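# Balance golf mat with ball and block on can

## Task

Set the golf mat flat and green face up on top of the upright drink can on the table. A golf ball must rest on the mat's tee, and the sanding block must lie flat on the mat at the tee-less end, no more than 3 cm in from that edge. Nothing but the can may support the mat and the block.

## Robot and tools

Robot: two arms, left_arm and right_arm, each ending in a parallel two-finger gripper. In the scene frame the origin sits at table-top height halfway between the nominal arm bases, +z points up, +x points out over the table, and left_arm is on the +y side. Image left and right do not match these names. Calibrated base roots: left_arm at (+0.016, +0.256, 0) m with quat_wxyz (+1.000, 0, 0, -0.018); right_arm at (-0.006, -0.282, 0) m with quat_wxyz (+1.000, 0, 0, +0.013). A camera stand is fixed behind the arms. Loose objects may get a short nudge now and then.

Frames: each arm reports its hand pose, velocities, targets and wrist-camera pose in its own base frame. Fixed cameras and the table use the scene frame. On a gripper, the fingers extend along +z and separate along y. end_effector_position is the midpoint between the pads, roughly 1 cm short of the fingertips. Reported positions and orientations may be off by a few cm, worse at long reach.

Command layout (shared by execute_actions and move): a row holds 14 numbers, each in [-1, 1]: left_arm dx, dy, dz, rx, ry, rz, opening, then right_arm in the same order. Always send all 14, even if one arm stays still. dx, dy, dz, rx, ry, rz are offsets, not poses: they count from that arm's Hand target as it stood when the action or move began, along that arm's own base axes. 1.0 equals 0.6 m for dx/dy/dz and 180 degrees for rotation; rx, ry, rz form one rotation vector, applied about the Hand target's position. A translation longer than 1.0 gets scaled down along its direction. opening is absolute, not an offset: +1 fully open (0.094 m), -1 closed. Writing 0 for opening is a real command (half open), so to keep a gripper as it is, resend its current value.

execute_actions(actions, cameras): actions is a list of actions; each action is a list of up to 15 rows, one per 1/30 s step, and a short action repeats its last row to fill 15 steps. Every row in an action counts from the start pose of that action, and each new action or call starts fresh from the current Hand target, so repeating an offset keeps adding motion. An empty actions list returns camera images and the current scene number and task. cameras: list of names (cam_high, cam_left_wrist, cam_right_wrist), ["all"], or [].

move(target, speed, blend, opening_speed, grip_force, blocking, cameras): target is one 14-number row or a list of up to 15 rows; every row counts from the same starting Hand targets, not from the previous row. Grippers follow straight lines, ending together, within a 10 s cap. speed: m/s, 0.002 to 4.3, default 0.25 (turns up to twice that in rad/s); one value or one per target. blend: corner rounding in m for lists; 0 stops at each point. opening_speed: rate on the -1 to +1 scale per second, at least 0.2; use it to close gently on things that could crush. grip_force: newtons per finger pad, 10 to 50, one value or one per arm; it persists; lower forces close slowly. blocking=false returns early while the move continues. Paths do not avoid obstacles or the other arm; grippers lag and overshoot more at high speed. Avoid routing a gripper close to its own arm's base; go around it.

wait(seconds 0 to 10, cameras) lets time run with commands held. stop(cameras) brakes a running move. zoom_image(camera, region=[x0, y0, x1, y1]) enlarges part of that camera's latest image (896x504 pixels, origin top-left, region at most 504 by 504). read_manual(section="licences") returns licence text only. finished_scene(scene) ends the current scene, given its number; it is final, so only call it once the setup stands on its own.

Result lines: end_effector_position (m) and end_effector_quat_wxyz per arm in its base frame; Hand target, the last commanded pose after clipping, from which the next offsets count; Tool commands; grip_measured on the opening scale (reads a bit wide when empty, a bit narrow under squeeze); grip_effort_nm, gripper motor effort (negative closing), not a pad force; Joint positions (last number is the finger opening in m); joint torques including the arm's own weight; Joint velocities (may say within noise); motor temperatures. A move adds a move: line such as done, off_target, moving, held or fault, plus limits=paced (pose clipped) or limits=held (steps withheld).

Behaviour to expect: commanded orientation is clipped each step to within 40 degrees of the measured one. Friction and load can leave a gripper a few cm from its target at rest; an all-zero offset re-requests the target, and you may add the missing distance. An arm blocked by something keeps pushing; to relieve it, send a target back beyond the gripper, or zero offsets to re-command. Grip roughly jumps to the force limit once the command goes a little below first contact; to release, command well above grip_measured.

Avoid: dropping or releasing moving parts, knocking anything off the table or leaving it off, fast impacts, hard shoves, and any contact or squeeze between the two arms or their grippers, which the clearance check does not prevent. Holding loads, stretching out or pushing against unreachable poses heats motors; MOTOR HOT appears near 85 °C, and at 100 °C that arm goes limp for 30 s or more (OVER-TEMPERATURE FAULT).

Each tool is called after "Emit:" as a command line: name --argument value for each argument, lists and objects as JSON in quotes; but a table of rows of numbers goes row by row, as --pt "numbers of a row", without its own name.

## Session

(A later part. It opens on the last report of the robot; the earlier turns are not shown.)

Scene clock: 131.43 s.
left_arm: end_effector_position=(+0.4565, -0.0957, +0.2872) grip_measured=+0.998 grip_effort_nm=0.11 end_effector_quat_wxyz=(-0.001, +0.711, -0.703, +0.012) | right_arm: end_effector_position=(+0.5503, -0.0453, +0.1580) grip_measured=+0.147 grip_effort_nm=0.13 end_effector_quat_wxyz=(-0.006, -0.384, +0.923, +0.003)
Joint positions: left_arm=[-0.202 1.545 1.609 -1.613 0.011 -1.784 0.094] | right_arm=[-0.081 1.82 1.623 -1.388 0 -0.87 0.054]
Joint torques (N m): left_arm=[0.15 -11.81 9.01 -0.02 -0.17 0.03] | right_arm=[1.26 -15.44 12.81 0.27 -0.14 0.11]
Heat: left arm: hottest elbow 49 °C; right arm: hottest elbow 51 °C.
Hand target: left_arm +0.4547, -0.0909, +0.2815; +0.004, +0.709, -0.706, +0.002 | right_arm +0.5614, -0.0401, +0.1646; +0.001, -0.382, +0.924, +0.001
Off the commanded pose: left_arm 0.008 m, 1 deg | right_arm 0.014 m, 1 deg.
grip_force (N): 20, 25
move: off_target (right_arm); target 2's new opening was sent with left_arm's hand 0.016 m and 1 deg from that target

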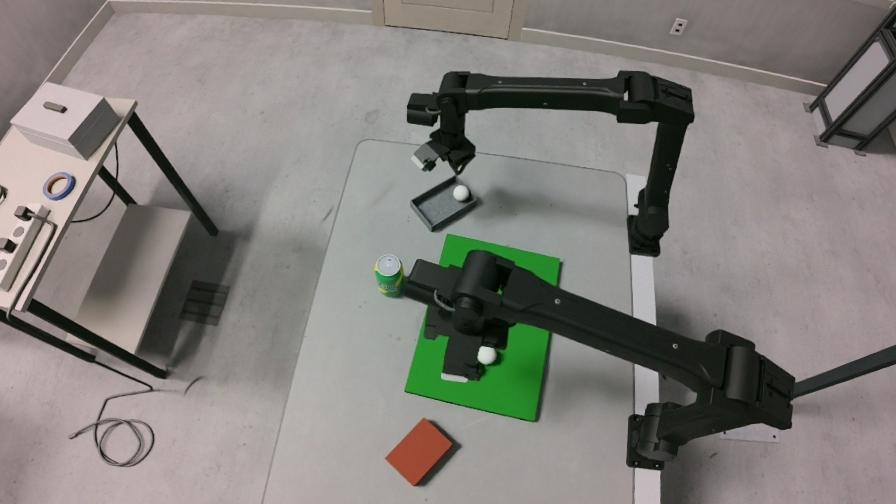

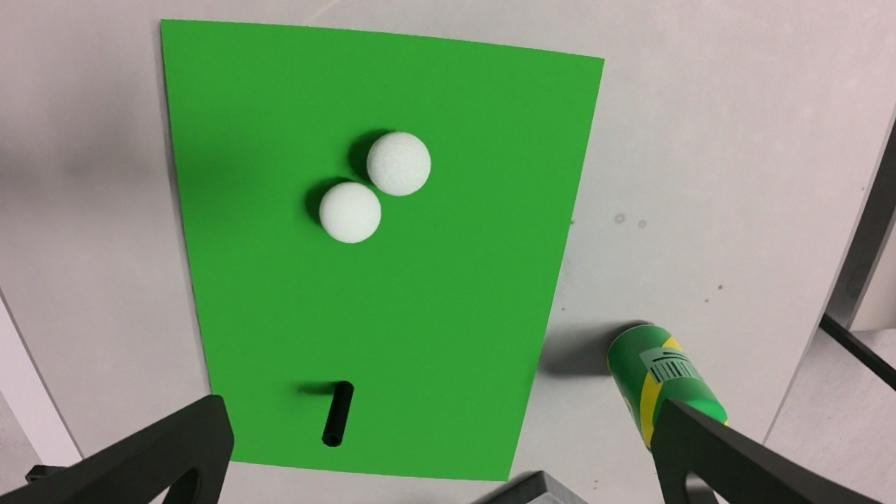

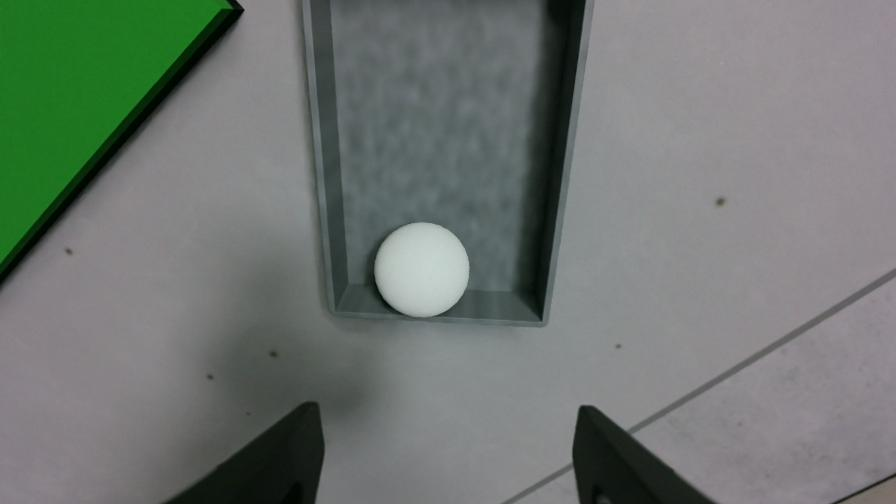

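Emit:
move --pt "-0.14 0.28 0.0 0 0 -0.5 0.7 -0.08 0.35 0.08 0 0 0 0.7" --pt "-0.14 0.28 0 0 0 -0.5 0.7 -0.234 0.732 0 0 0 0 0.7" --pt "-0.14 0.28 0 0 0 -0.5 0.7 -0.234 0.732 -0.198 0 0 0 0.7" --speed '[0.3,0.3,0.18]' --blend '[0.04,0.03,0]' --cameras '["all"]'

Scene clock: 143.53 s.
left_arm: end_effector_position=(+0.3754, +0.0738, +0.2831) grip_measured=+0.702 grip_effort_nm=-0.10 end_effector_quat_wxyz=(-0.001, -0.004, +1.000, +0.004) | right_arm: end_effector_position=(+0.4176, +0.3990, +0.0538) grip_measured=+0.697 grip_effort_nm=0.13 end_effector_quat_wxyz=(+0.002, -0.391, +0.920, +0.002)
Joint positions: left_arm=[0.192 1.339 1.382 -1.613 -0.007 0.185 0.08] | right_arm=[0.763 1.956 1.54 -1.15 -0.003 -0.04 0.08]
Joint torques (N m): left_arm=[0.15 -9.76 8.91 0.09 0.11 0.09] | right_arm=[0.32 -15.97 9.1 1.17 0.08 0.13]
Heat: left arm: hottest elbow 49 °C; right arm: hottest elbow 52 °C.
Hand target: left_arm +0.3706, +0.0771, +0.2815; -0.005, -0.002, +1.000, +0.001 | right_arm +0.4211, +0.3990, +0.0457; +0.001, -0.382, +0.924, +0.001
Off the commanded pose: left_arm 0.006 m, 1 deg | right_arm 0.009 m, 1 deg.
grip_force (N): 20, 25
move: done

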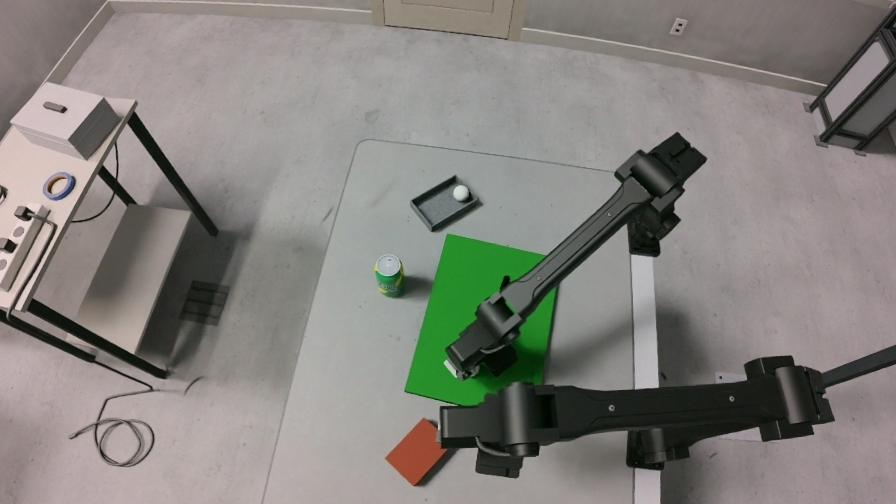

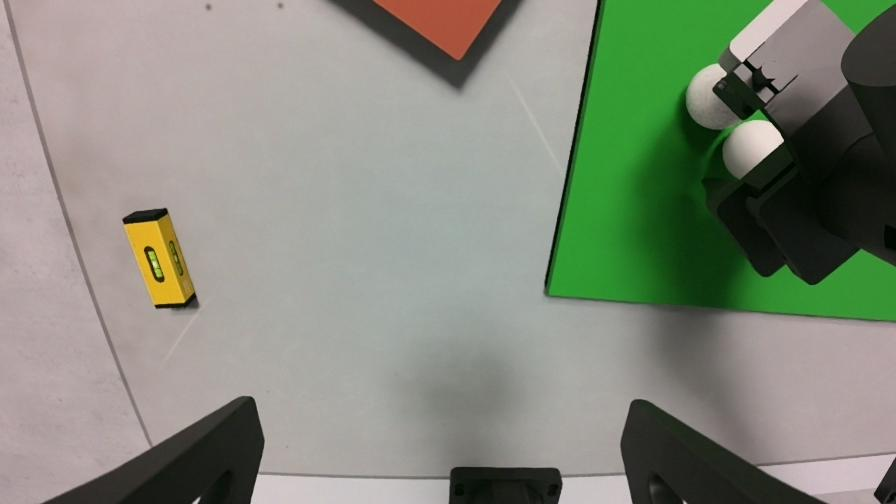

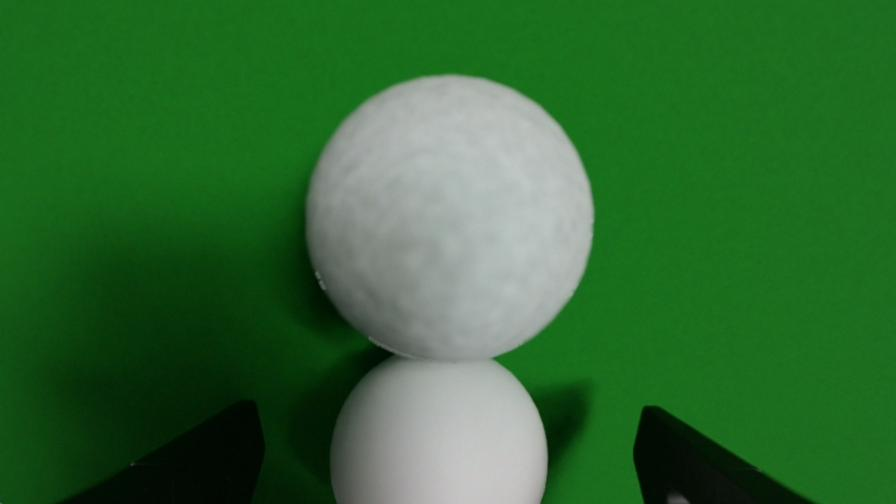

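Emit:
move --pt "0 0 0 0 0 0 0.7 0 0 0 0 0 0 -0.25" --pt "0 0 0 0 0 0 0.7 0 0 0.18 0 0 0 -0.25" --pt "0 0 0 0 0 0 0.7 0.245 -0.69 0.2 0 0 0 -0.25" --pt "0 0 0 0 0 0 0.7 0.245 -0.69 -0.025 0 0 0 0.15" --pt "0 0 0 0 0 0 0.7 0.2 -0.66 0.22 0 0 0 0.15" --speed '[0.2,0.25,0.4,0.2,0.3]' --blend '[0,0.03,0.03,0,0]' --cameras '["all"]'

Scene clock: 156.63 s.
left_arm: end_effector_position=(+0.3754, +0.0738, +0.2831) grip_measured=+0.702 grip_effort_nm=-0.10 end_effector_quat_wxyz=(-0.001, -0.004, +1.000, +0.004) | right_arm: end_effector_position=(+0.5320, -0.0019, +0.1781) grip_measured=+0.147 grip_effort_nm=0.13 end_effector_quat_wxyz=(+0.001, -0.385, +0.923, +0.000)
Joint positions: left_arm=[0.192 1.339 1.382 -1.613 -0.007 0.185 0.08] | right_arm=[-0.003 1.747 1.575 -1.397 0 -0.793 0.054]
Joint torques (N m): left_arm=[0.32 -9.58 8.9 0.18 0.11 0.06] | right_arm=[1.08 -13.98 12.38 0.23 -0.09 0.11]
Heat: left arm: hottest elbow 49 °C; right arm: hottest elbow 51 °C.
Hand target: left_arm +0.3706, +0.0771, +0.2815; -0.005, -0.002, +1.000, +0.001 | right_arm +0.5412, +0.0030, +0.1777; +0.001, -0.382, +0.924, +0.001
Off the commanded pose: left_arm 0.006 m, 1 deg | right_arm 0.010 m, 0 deg.
grip_force (N): 20, 25
move: done

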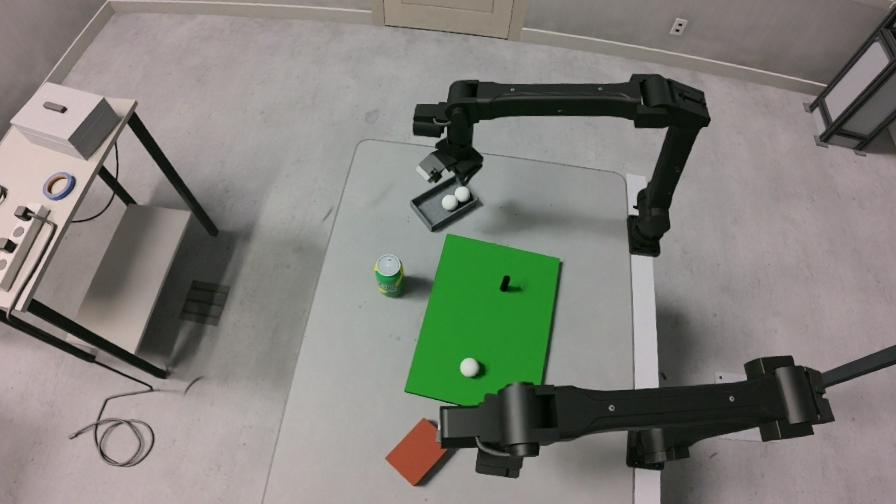

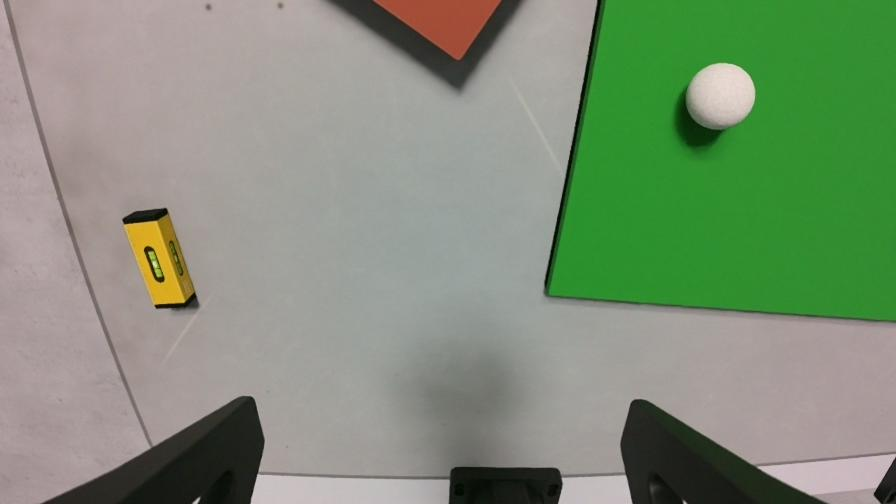

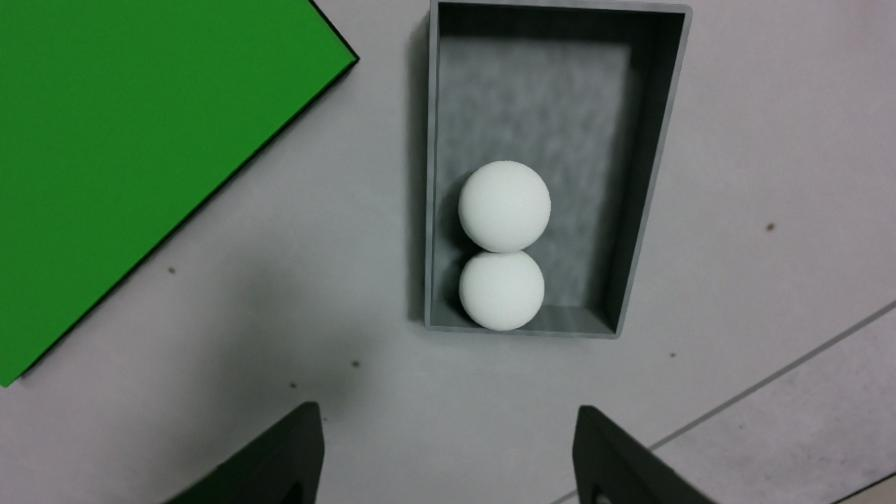

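Emit:
move --pt "0 0 0 0 0 0 0.7 -0.05 0.35 0.05 0 0 0 0.7" --pt "0 0 0 0 0 0 0.7 -0.136 0.723 0 0 0 0 0.7" --pt "0 0 0 0 0 0 0.7 -0.136 0.723 -0.22 0 0 0 0.7" --speed '[0.35,0.3,0.18]' --blend '[0.04,0.02,0]' --cameras '["cam_right_wrist"]'

Scene clock: 163.77 s.
left_arm: end_effector_position=(+0.3754, +0.0738, +0.2831) grip_measured=+0.702 grip_effort_nm=-0.10 end_effector_quat_wxyz=(-0.001, -0.004, +1.000, +0.004) | right_arm: end_effector_position=(+0.4536, +0.4391, +0.0555) grip_measured=+0.697 grip_effort_nm=0.13 end_effector_quat_wxyz=(+0.002, -0.393, +0.920, +0.002)
Joint positions: left_arm=[0.192 1.339 1.382 -1.613 -0.007 0.185 0.08] | right_arm=[0.769 2.088 1.761 -1.238 -0.003 -0.039 0.08]
Joint torques (N m): left_arm=[0.26 -9.93 8.8 0.24 0.1 0.05] | right_arm=[-0.38 -18.08 9.39 1.13 0.08 0.13]
Heat: left arm: hottest elbow 49 °C; right arm: hottest elbow 51 °C.
Hand target: left_arm +0.3706, +0.0771, +0.2815; -0.005, -0.002, +1.000, +0.001 | right_arm +0.4595, +0.4370, +0.0459; +0.001, -0.382, +0.924, +0.001
Off the commanded pose: left_arm 0.006 m, 1 deg | right_arm 0.012 m, 1 deg.
grip_force (N): 20, 25
move: off_target (right_arm)
Images, in order (width x height): cam_right_wrist 896x504.

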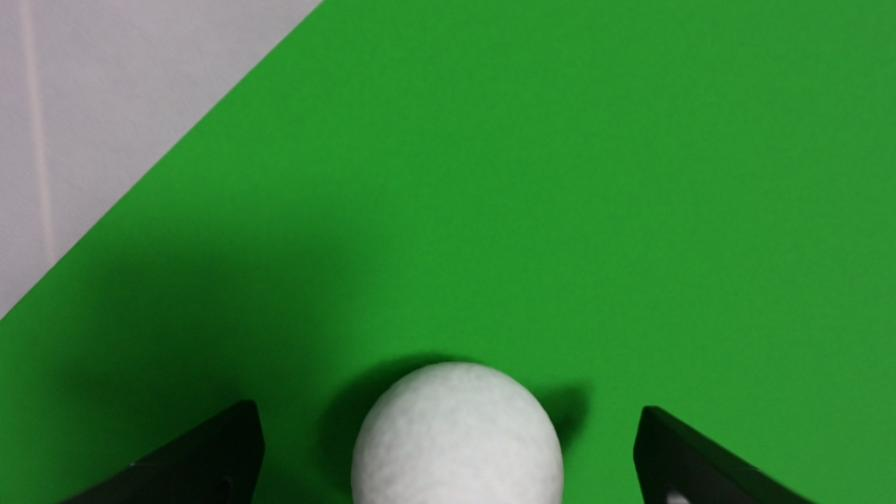

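Emit:
move --pt "0 0 0 0 0 0 0.7 -0.005 -0.005 0 0 0 0 -0.25" --pt "0 0 0 0 0 0 0.7 0 0 0.18 0 0 0 -0.25" --pt "0 0 0 0 0 0 0.7 0.241 -0.703 0.2 0 0 0 -0.25" --pt "0 0 0 0 0 0 0.7 0.241 -0.703 -0.03 0 0 0 0.15" --pt "0 0 0 0 0 0 0.7 0.2 -0.67 0.22 0 0 0 0.15" --speed '[0.2,0.25,0.4,0.2,0.3]' --blend '[0,0.03,0.03,0,0]' --cameras '["all"]'

Scene clock: 178.03 s.
left_arm: end_effector_position=(+0.3754, +0.0738, +0.2831) grip_measured=+0.702 grip_effort_nm=-0.10 end_effector_quat_wxyz=(-0.001, -0.004, +1.000, +0.004) | right_arm: end_effector_position=(+0.5711, +0.0299, +0.1804) grip_measured=+0.147 grip_effort_nm=0.13 end_effector_quat_wxyz=(+0.002, -0.386, +0.923, -0.001)
Joint positions: left_arm=[0.192 1.339 1.382 -1.613 -0.007 0.185 0.08] | right_arm=[0.053 1.851 1.726 -1.442 -0.001 -0.739 0.054]
Joint torques (N m): left_arm=[0.03 -9.7 8.92 0.1 0.11 0.04] | right_arm=[0.5 -15.44 12.33 0.42 -0.06 0.08]
Heat: left arm: hottest elbow 49 °C; right arm: hottest elbow 50 °C.
Hand target: left_arm +0.3706, +0.0771, +0.2815; -0.005, -0.002, +1.000, +0.001 | right_arm +0.5795, +0.0349, +0.1778; +0.001, -0.382, +0.924, +0.001
Off the commanded pose: left_arm 0.006 m, 1 deg | right_arm 0.010 m, 0 deg.
grip_force (N): 20, 25
move: done

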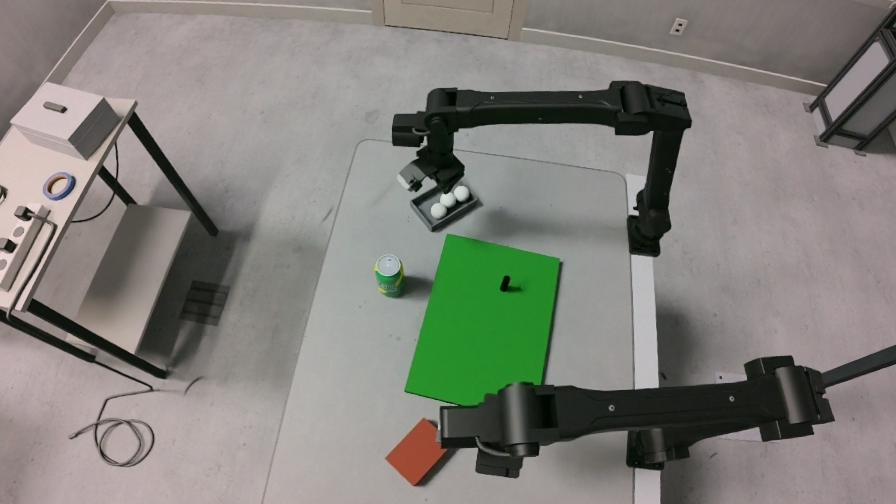

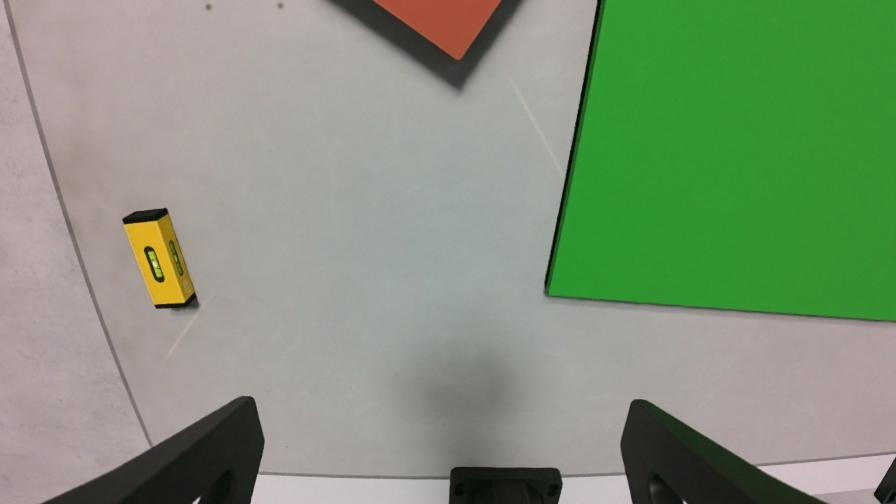

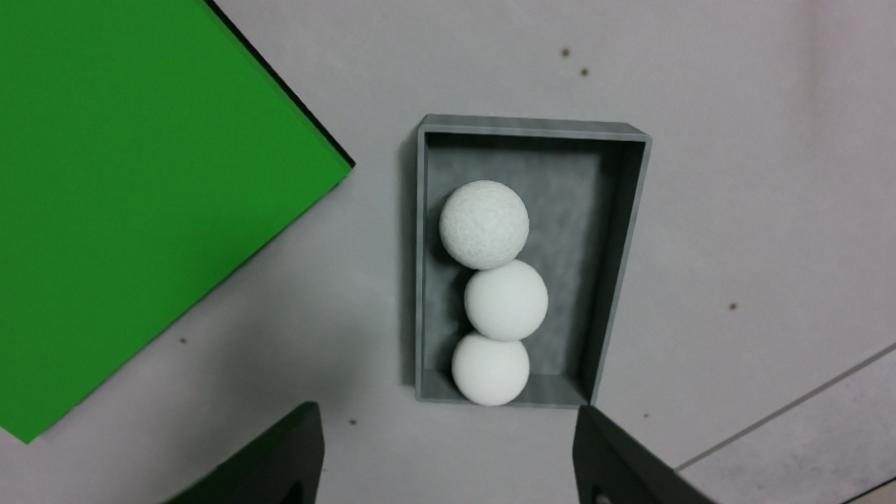

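Emit:
move --target '[0,0,0,0,0,0,0.7,-0.325,0.29,0.07,0,0,0.25,0.5]' --speed 0.3 --cameras '["cam_right_wrist"]'

Scene clock: 183.00 s.
left_arm: end_effector_position=(+0.3754, +0.0738, +0.2831) grip_measured=+0.702 grip_effort_nm=-0.10 end_effector_quat_wxyz=(-0.001, -0.004, +1.000, +0.004) | right_arm: end_effector_position=(+0.3886, +0.2091, +0.2200) grip_measured=+0.497 grip_effort_nm=0.13 end_effector_quat_wxyz=(-0.005, +0.700, -0.714, +0.001)
Joint positions: left_arm=[0.192 1.339 1.382 -1.613 -0.007 0.185 0.08] | right_arm=[0.494 1.492 1.373 -1.442 -0.001 -1.057 0.07]
Joint torques (N m): left_arm=[0.5 -10.17 8.8 0.13 0.13 0.06] | right_arm=[0.44 -11.99 9.14 0.4 -0.1 -0.14]
Heat: left arm: hottest elbow 49 °C; right arm: hottest elbow 50 °C.
Hand target: left_arm +0.3706, +0.0771, +0.2815; -0.005, -0.002, +1.000, +0.001 | right_arm +0.3844, +0.2089, +0.2197; +0.000, +0.707, -0.707, -0.001
Off the commanded pose: left_arm 0.006 m, 1 deg | right_arm 0.004 m, 1 deg.
grip_force (N): 20, 25
move: done
Images, in order (width x height): cam_right_wrist 896x504.

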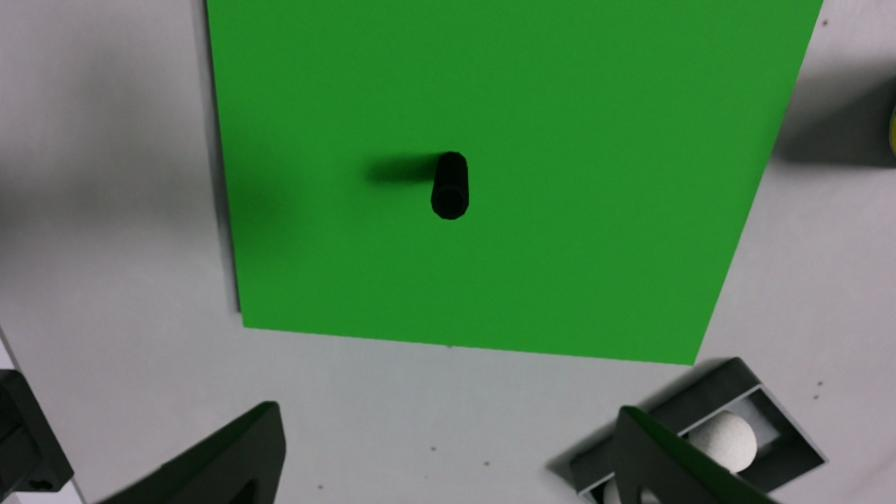

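Emit:
move --pt "0 0 0 0 0 0 0.7 0.001 0.003 -0.263 0 0 0 0.5" --pt "0 0 0 0 0 0 0.7 0.001 0.003 -0.263 0 0 0 -0.75" --speed 0.2 --grip_force '[50,48]' --opening_speed 0.7 --cameras '["all"]'

Scene clock: 190.53 s.
left_arm: end_effector_position=(+0.3754, +0.0738, +0.2831) grip_measured=+0.702 grip_effort_nm=-0.10 end_effector_quat_wxyz=(-0.001, -0.004, +1.000, +0.004) | right_arm: end_effector_position=(+0.3869, +0.2072, +0.0677) grip_measured=-0.703 grip_effort_nm=-0.97 end_effector_quat_wxyz=(-0.005, +0.700, -0.714, +0.004)
Joint positions: left_arm=[0.192 1.339 1.382 -1.613 -0.007 0.185 0.08] | right_arm=[0.494 1.611 1.089 -1.038 0.004 -1.057 0.014]
Joint torques (N m): left_arm=[0.73 -9.76 8.8 0.18 0.11 0.07] | right_arm=[0.79 -11.4 8.39 0.81 -0.31 -0.13]
Heat: left arm: hottest elbow 49 °C; right arm: hottest elbow 50 °C.
Hand target: left_arm +0.3706, +0.0771, +0.2815; -0.005, -0.002, +1.000, +0.001 | right_arm +0.3852, +0.2107, +0.0621; +0.000, +0.707, -0.707, -0.001
Off the commanded pose: left_arm 0.006 m, 1 deg | right_arm 0.007 m, 1 deg.
grip_force (N): 50, 48
move: done

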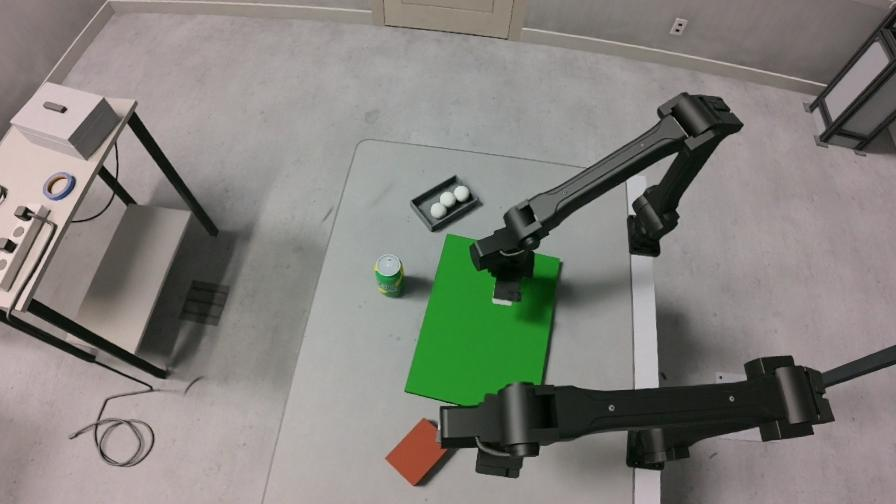

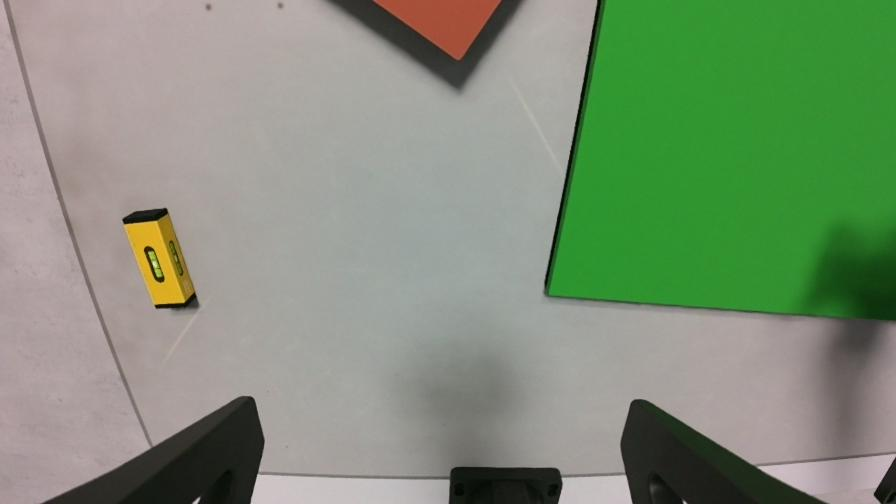

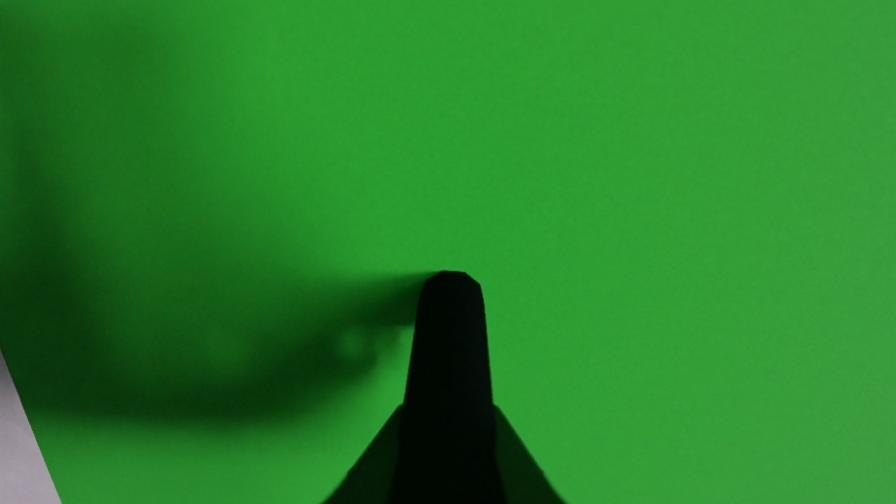

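Emit:
move --pt "0 0 0 0 0 0 0.7 0.0 0.02 0.15 0 0 0 -0.75" --pt "0 0 0 0 0 0 0.7 0.0 0.04 0.278 0 0 0 -0.75" --pt "0 0 0 0 0 0 0.7 0.07 -0.19 0.278 0 0 0 -0.75" --speed '[0.12,0.12,0.1]' --blend '[0.02,0.02,0]' --cameras '["all"]'

Scene clock: 197.27 s.
left_arm: end_effector_position=(+0.3754, +0.0738, +0.2831) grip_measured=+0.702 grip_effort_nm=-0.10 end_effector_quat_wxyz=(-0.001, -0.004, +1.000, +0.004) | right_arm: end_effector_position=(+0.4118, +0.0926, +0.1838) grip_measured=-0.704 grip_effort_nm=-1.00 end_effector_quat_wxyz=(+0.050, +0.701, -0.711, -0.022)
Joint positions: left_arm=[0.192 1.339 1.382 -1.613 -0.007 0.185 0.08] | right_arm=[0.228 1.533 1.319 -1.464 0.015 -1.327 0.014]
Joint torques (N m): left_arm=[0.56 -10.11 8.9 0.14 0.08 0.07] | right_arm=[0.15 -15.74 14.8 0.02 -0.65 -0.23]
Heat: left arm: hottest elbow 49 °C; right arm: hottest elbow 51 °C.
Hand target: left_arm +0.3706, +0.0771, +0.2815; -0.005, -0.002, +1.000, +0.001 | right_arm +0.4272, +0.0967, +0.2288; +0.000, +0.707, -0.707, -0.001
Off the commanded pose: left_arm 0.006 m, 1 deg | right_arm 0.048 m, 6 deg.
grip_force (N): 50, 48
move: off_target (right_arm)

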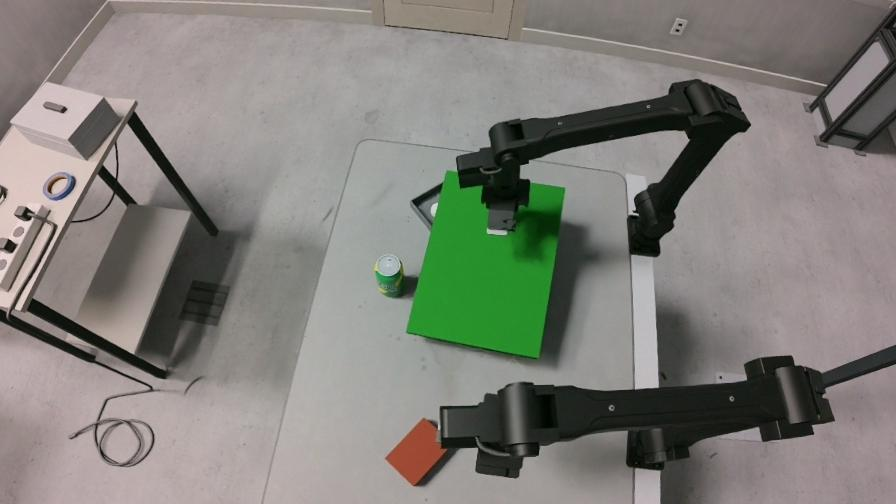

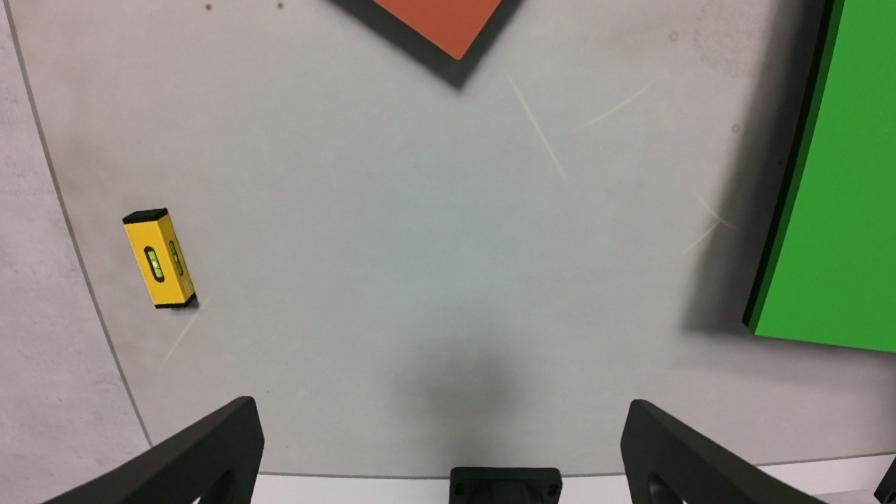

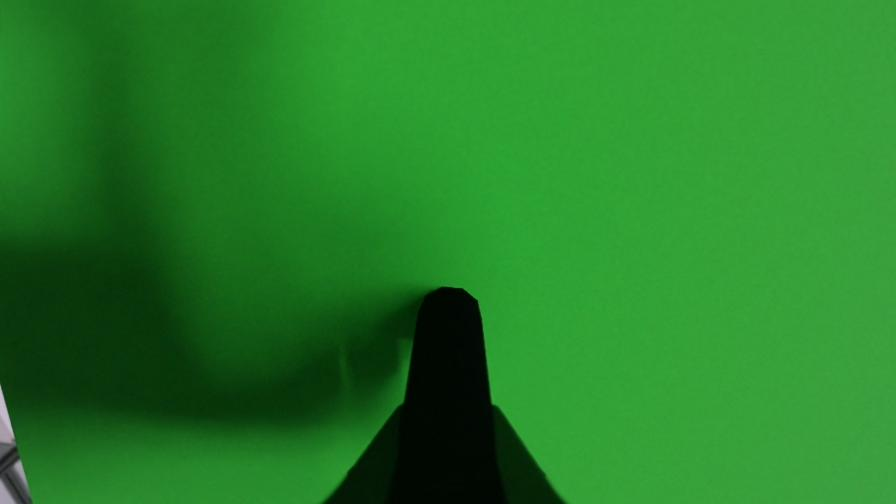

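Emit:
move --pt "-0.02 -0.2 0.0 0.096 -0.31 -0.206 0.5 0 -0.09 0 0 0 0 -0.75" --pt "-0.05 -0.35 -0.05 0.192 -0.623 -0.412 0.5 0 -0.17 0 0 0 0 -0.75" --speed '[0.2,0.2]' --blend '[0.03,0]' --cameras '["all"]'

Scene clock: 222.13 s.
left_arm: end_effector_position=(+0.3408, -0.1373, +0.2548) grip_measured=+0.502 grip_effort_nm=-0.10 end_effector_quat_wxyz=(+0.758, +0.497, +0.356, +0.226) | right_arm: end_effector_position=(+0.4208, -0.0035, +0.1922) grip_measured=-0.704 grip_effort_nm=-1.01 end_effector_quat_wxyz=(+0.036, +0.703, -0.710, -0.025)
Joint positions: left_arm=[-0.161 1.119 0.168 1.24 0.48 1.102 0.071] | right_arm=[-0.001 1.512 1.319 -1.464 0.015 -1.561 0.014]
Joint torques (N m): left_arm=[0.67 -2.26 6.37 2.3 -0.03 -0.06] | right_arm=[-0.26 -15.5 12.51 0.12 -0.66 -0.2]
Heat: left arm: hottest elbow 49 °C; right arm: hottest elbow 54 °C.
Hand target: left_arm +0.3407, -0.1329, +0.2515; +0.756, +0.497, +0.356, +0.234 | right_arm +0.4272, -0.0052, +0.2288; +0.000, +0.707, -0.707, -0.001
Off the commanded pose: left_arm 0.006 m, 1 deg | right_arm 0.037 m, 5 deg.
grip_force (N): 50, 48
move: off_target (right_arm)

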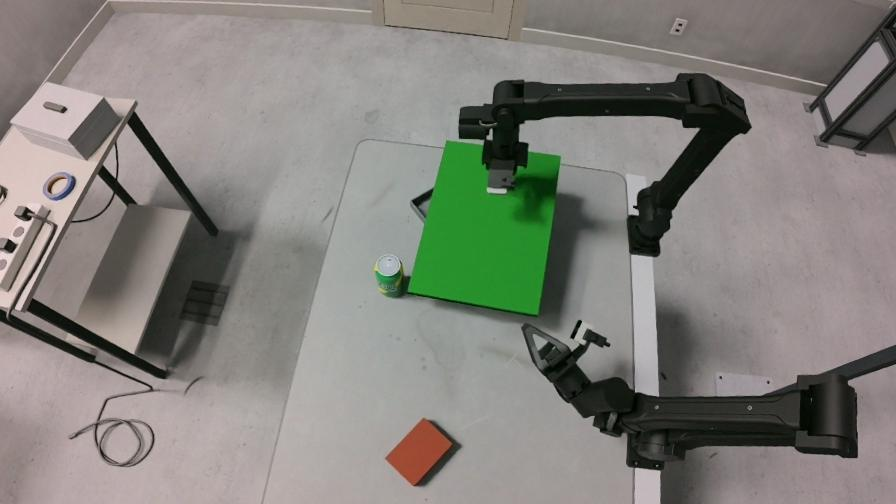

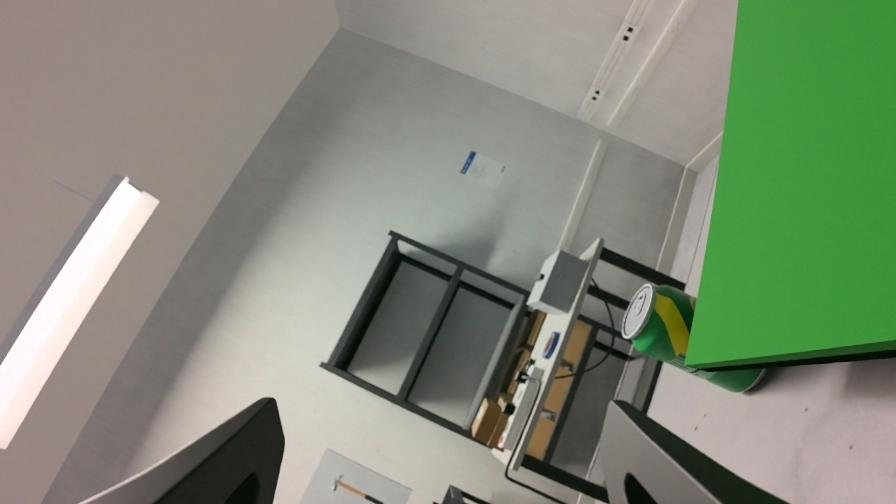

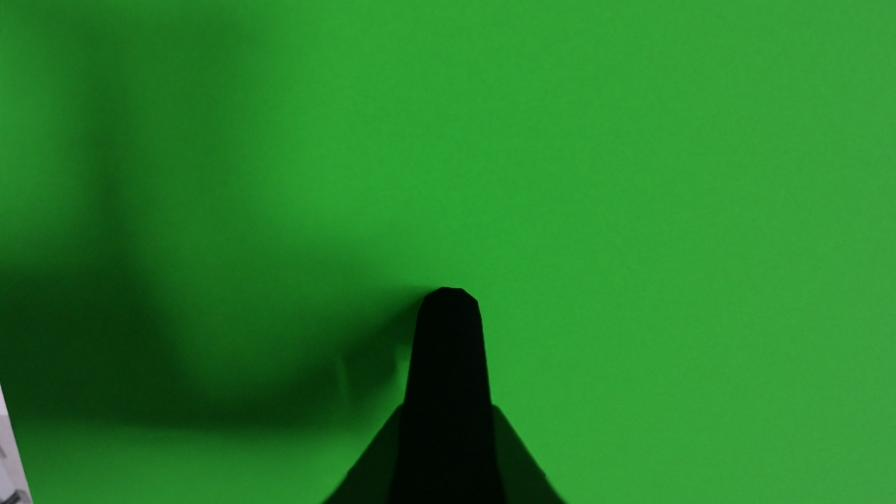

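Emit:
move --pt "-0.176 -0.312 -0.152 -0.042 0.05 0.097 0.5 0 0 0.045 0 0 0 -0.75" --pt "-0.191 -0.52 -0.229 -0.042 0.05 0.097 0.5 0 0 0.045 0 0 0 -0.75" --speed '[0.12,0.12]' --blend '[0.02,0]' --cameras '["all"]'

Scene clock: 240.83 s.
left_arm: end_effector_position=(+0.2298, -0.4364, +0.1156) grip_measured=+0.502 grip_effort_nm=-0.11 end_effector_quat_wxyz=(+0.688, +0.423, +0.523, +0.273) | right_arm: end_effector_position=(+0.4089, -0.0035, +0.2047) grip_measured=-0.704 grip_effort_nm=-1.00 end_effector_quat_wxyz=(+0.048, +0.702, -0.709, -0.037)
Joint positions: left_arm=[-1.404 1.961 0.625 1.546 -1.092 1.245 0.071] | right_arm=[-0.001 1.498 1.334 -1.527 0.015 -1.561 0.014]
Joint torques (N m): left_arm=[-1.44 -10.81 5.37 2 -0.07 -0.02] | right_arm=[-0.38 -14.97 16.46 -0.21 -0.62 -0.21]
Heat: left arm: hottest elbow 47 °C; right arm: hottest elbow 54 °C.
Hand target: left_arm +0.2262, -0.4449, +0.1140; +0.712, +0.404, +0.500, +0.283 | right_arm +0.4272, -0.0052, +0.2558; +0.000, +0.707, -0.707, -0.001
Off the commanded pose: left_arm 0.009 m, 5 deg | right_arm 0.054 m, 7 deg.
joint sent to its limit (left arm) — joint 4 (wrist pitch), upper limit. The joint targets are off in orientation, not in position.
grip_force (N): 50, 48
move: off_target (left_arm, right_arm)

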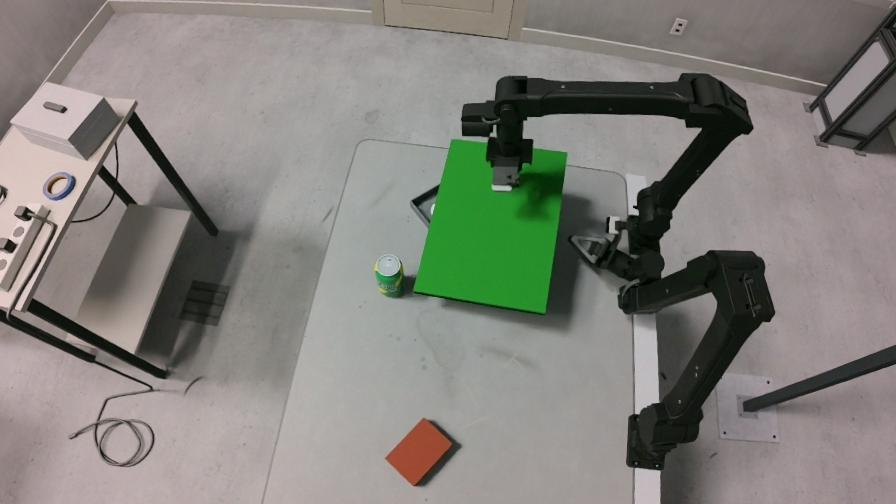

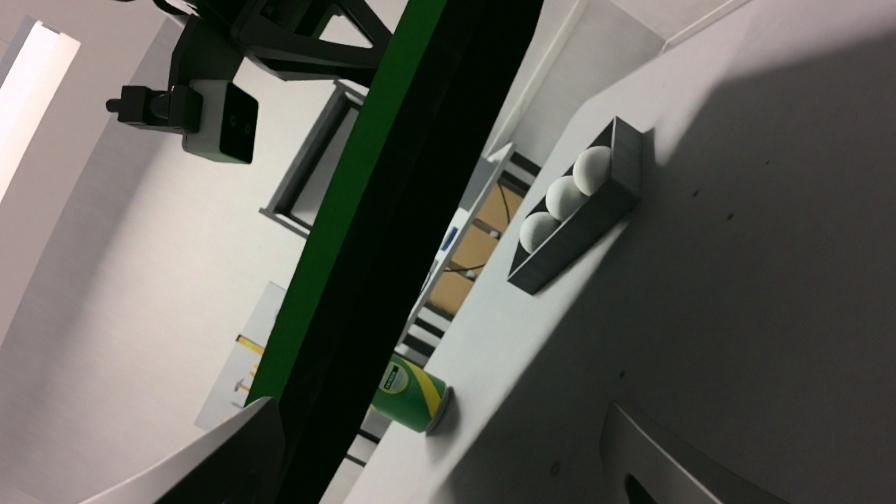

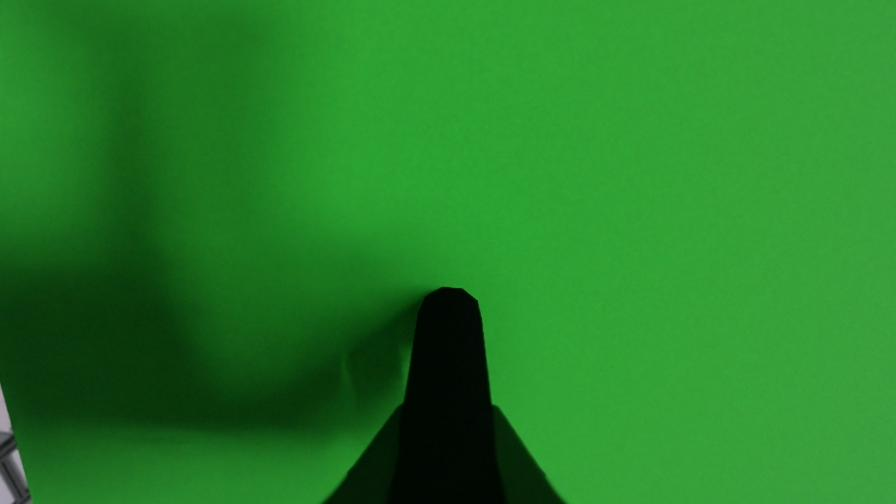

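Emit:
move --pt "0 0 0 0 0 0 0.5 0 0 0.1 0 -0.04 0 -0.75" --speed '[0.1]' --cameras '["cam_left_wrist","cam_high"]'

Scene clock: 264.93 s.
left_arm: end_effector_position=(+0.2298, -0.4364, +0.1156) grip_measured=+0.502 grip_effort_nm=-0.11 end_effector_quat_wxyz=(+0.688, +0.423, +0.522, +0.273) | right_arm: end_effector_position=(+0.4124, -0.0035, +0.2653) grip_measured=-0.704 grip_effort_nm=-1.01 end_effector_quat_wxyz=(+0.003, +0.705, -0.709, +0.007)
Joint positions: left_arm=[-1.404 1.961 0.625 1.546 -1.092 1.246 0.071] | right_arm=[-0.001 1.412 1.407 -1.559 0.015 -1.568 0.014]
Joint torques (N m): left_arm=[-1.44 -10.17 5.45 2.07 -0.05 0.05] | right_arm=[-0.62 -13.51 17.18 0.43 -0.72 -0.17]
Heat: left arm: hottest elbow 46 °C; right arm: hottest elbow 54 °C.
Hand target: left_arm +0.2262, -0.4448, +0.1140; +0.712, +0.404, +0.500, +0.283 | right_arm +0.4272, -0.0052, +0.3159; -0.045, +0.706, -0.706, +0.044
Off the commanded pose: left_arm 0.009 m, 5 deg | right_arm 0.053 m, 7 deg.
joint sent to its limit (left arm) — joint 4 (wrist pitch), upper limit. The joint targets are off in orientation, not in position.
grip_force (N): 50, 48
move: off_target (left_arm, right_arm)
Images, in order (width x height): cam_high 896x504, cam_left_wrist 896x504.

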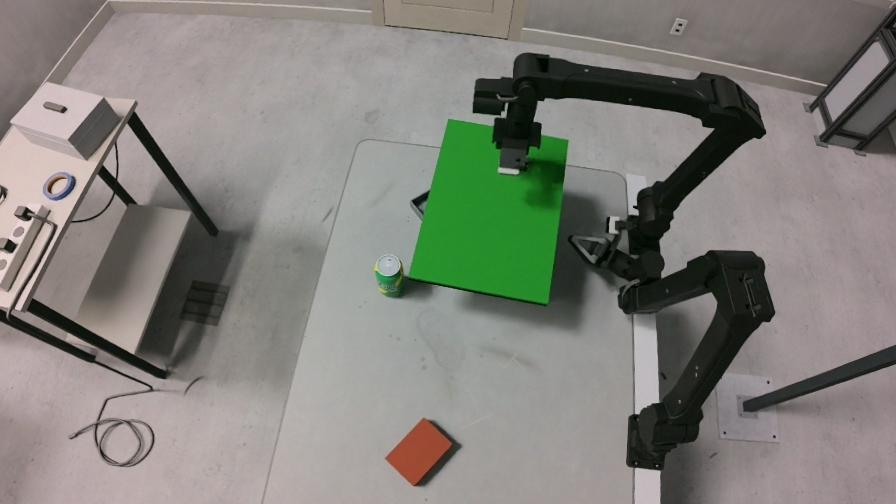

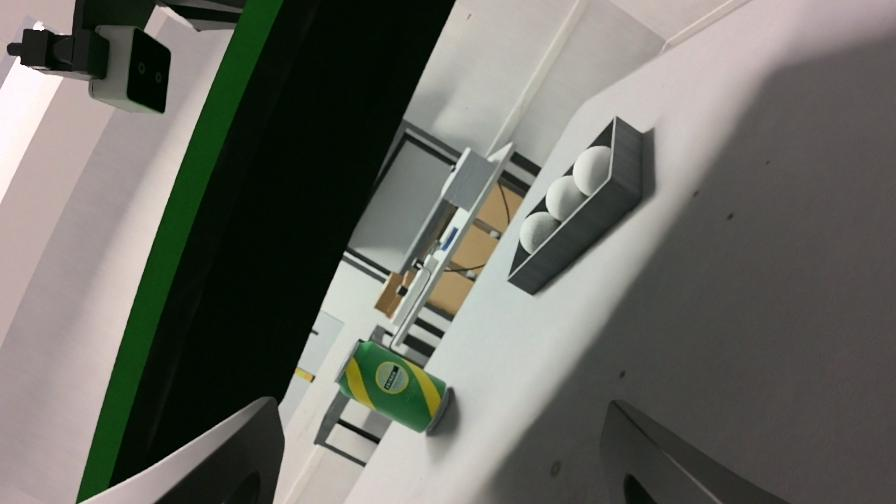

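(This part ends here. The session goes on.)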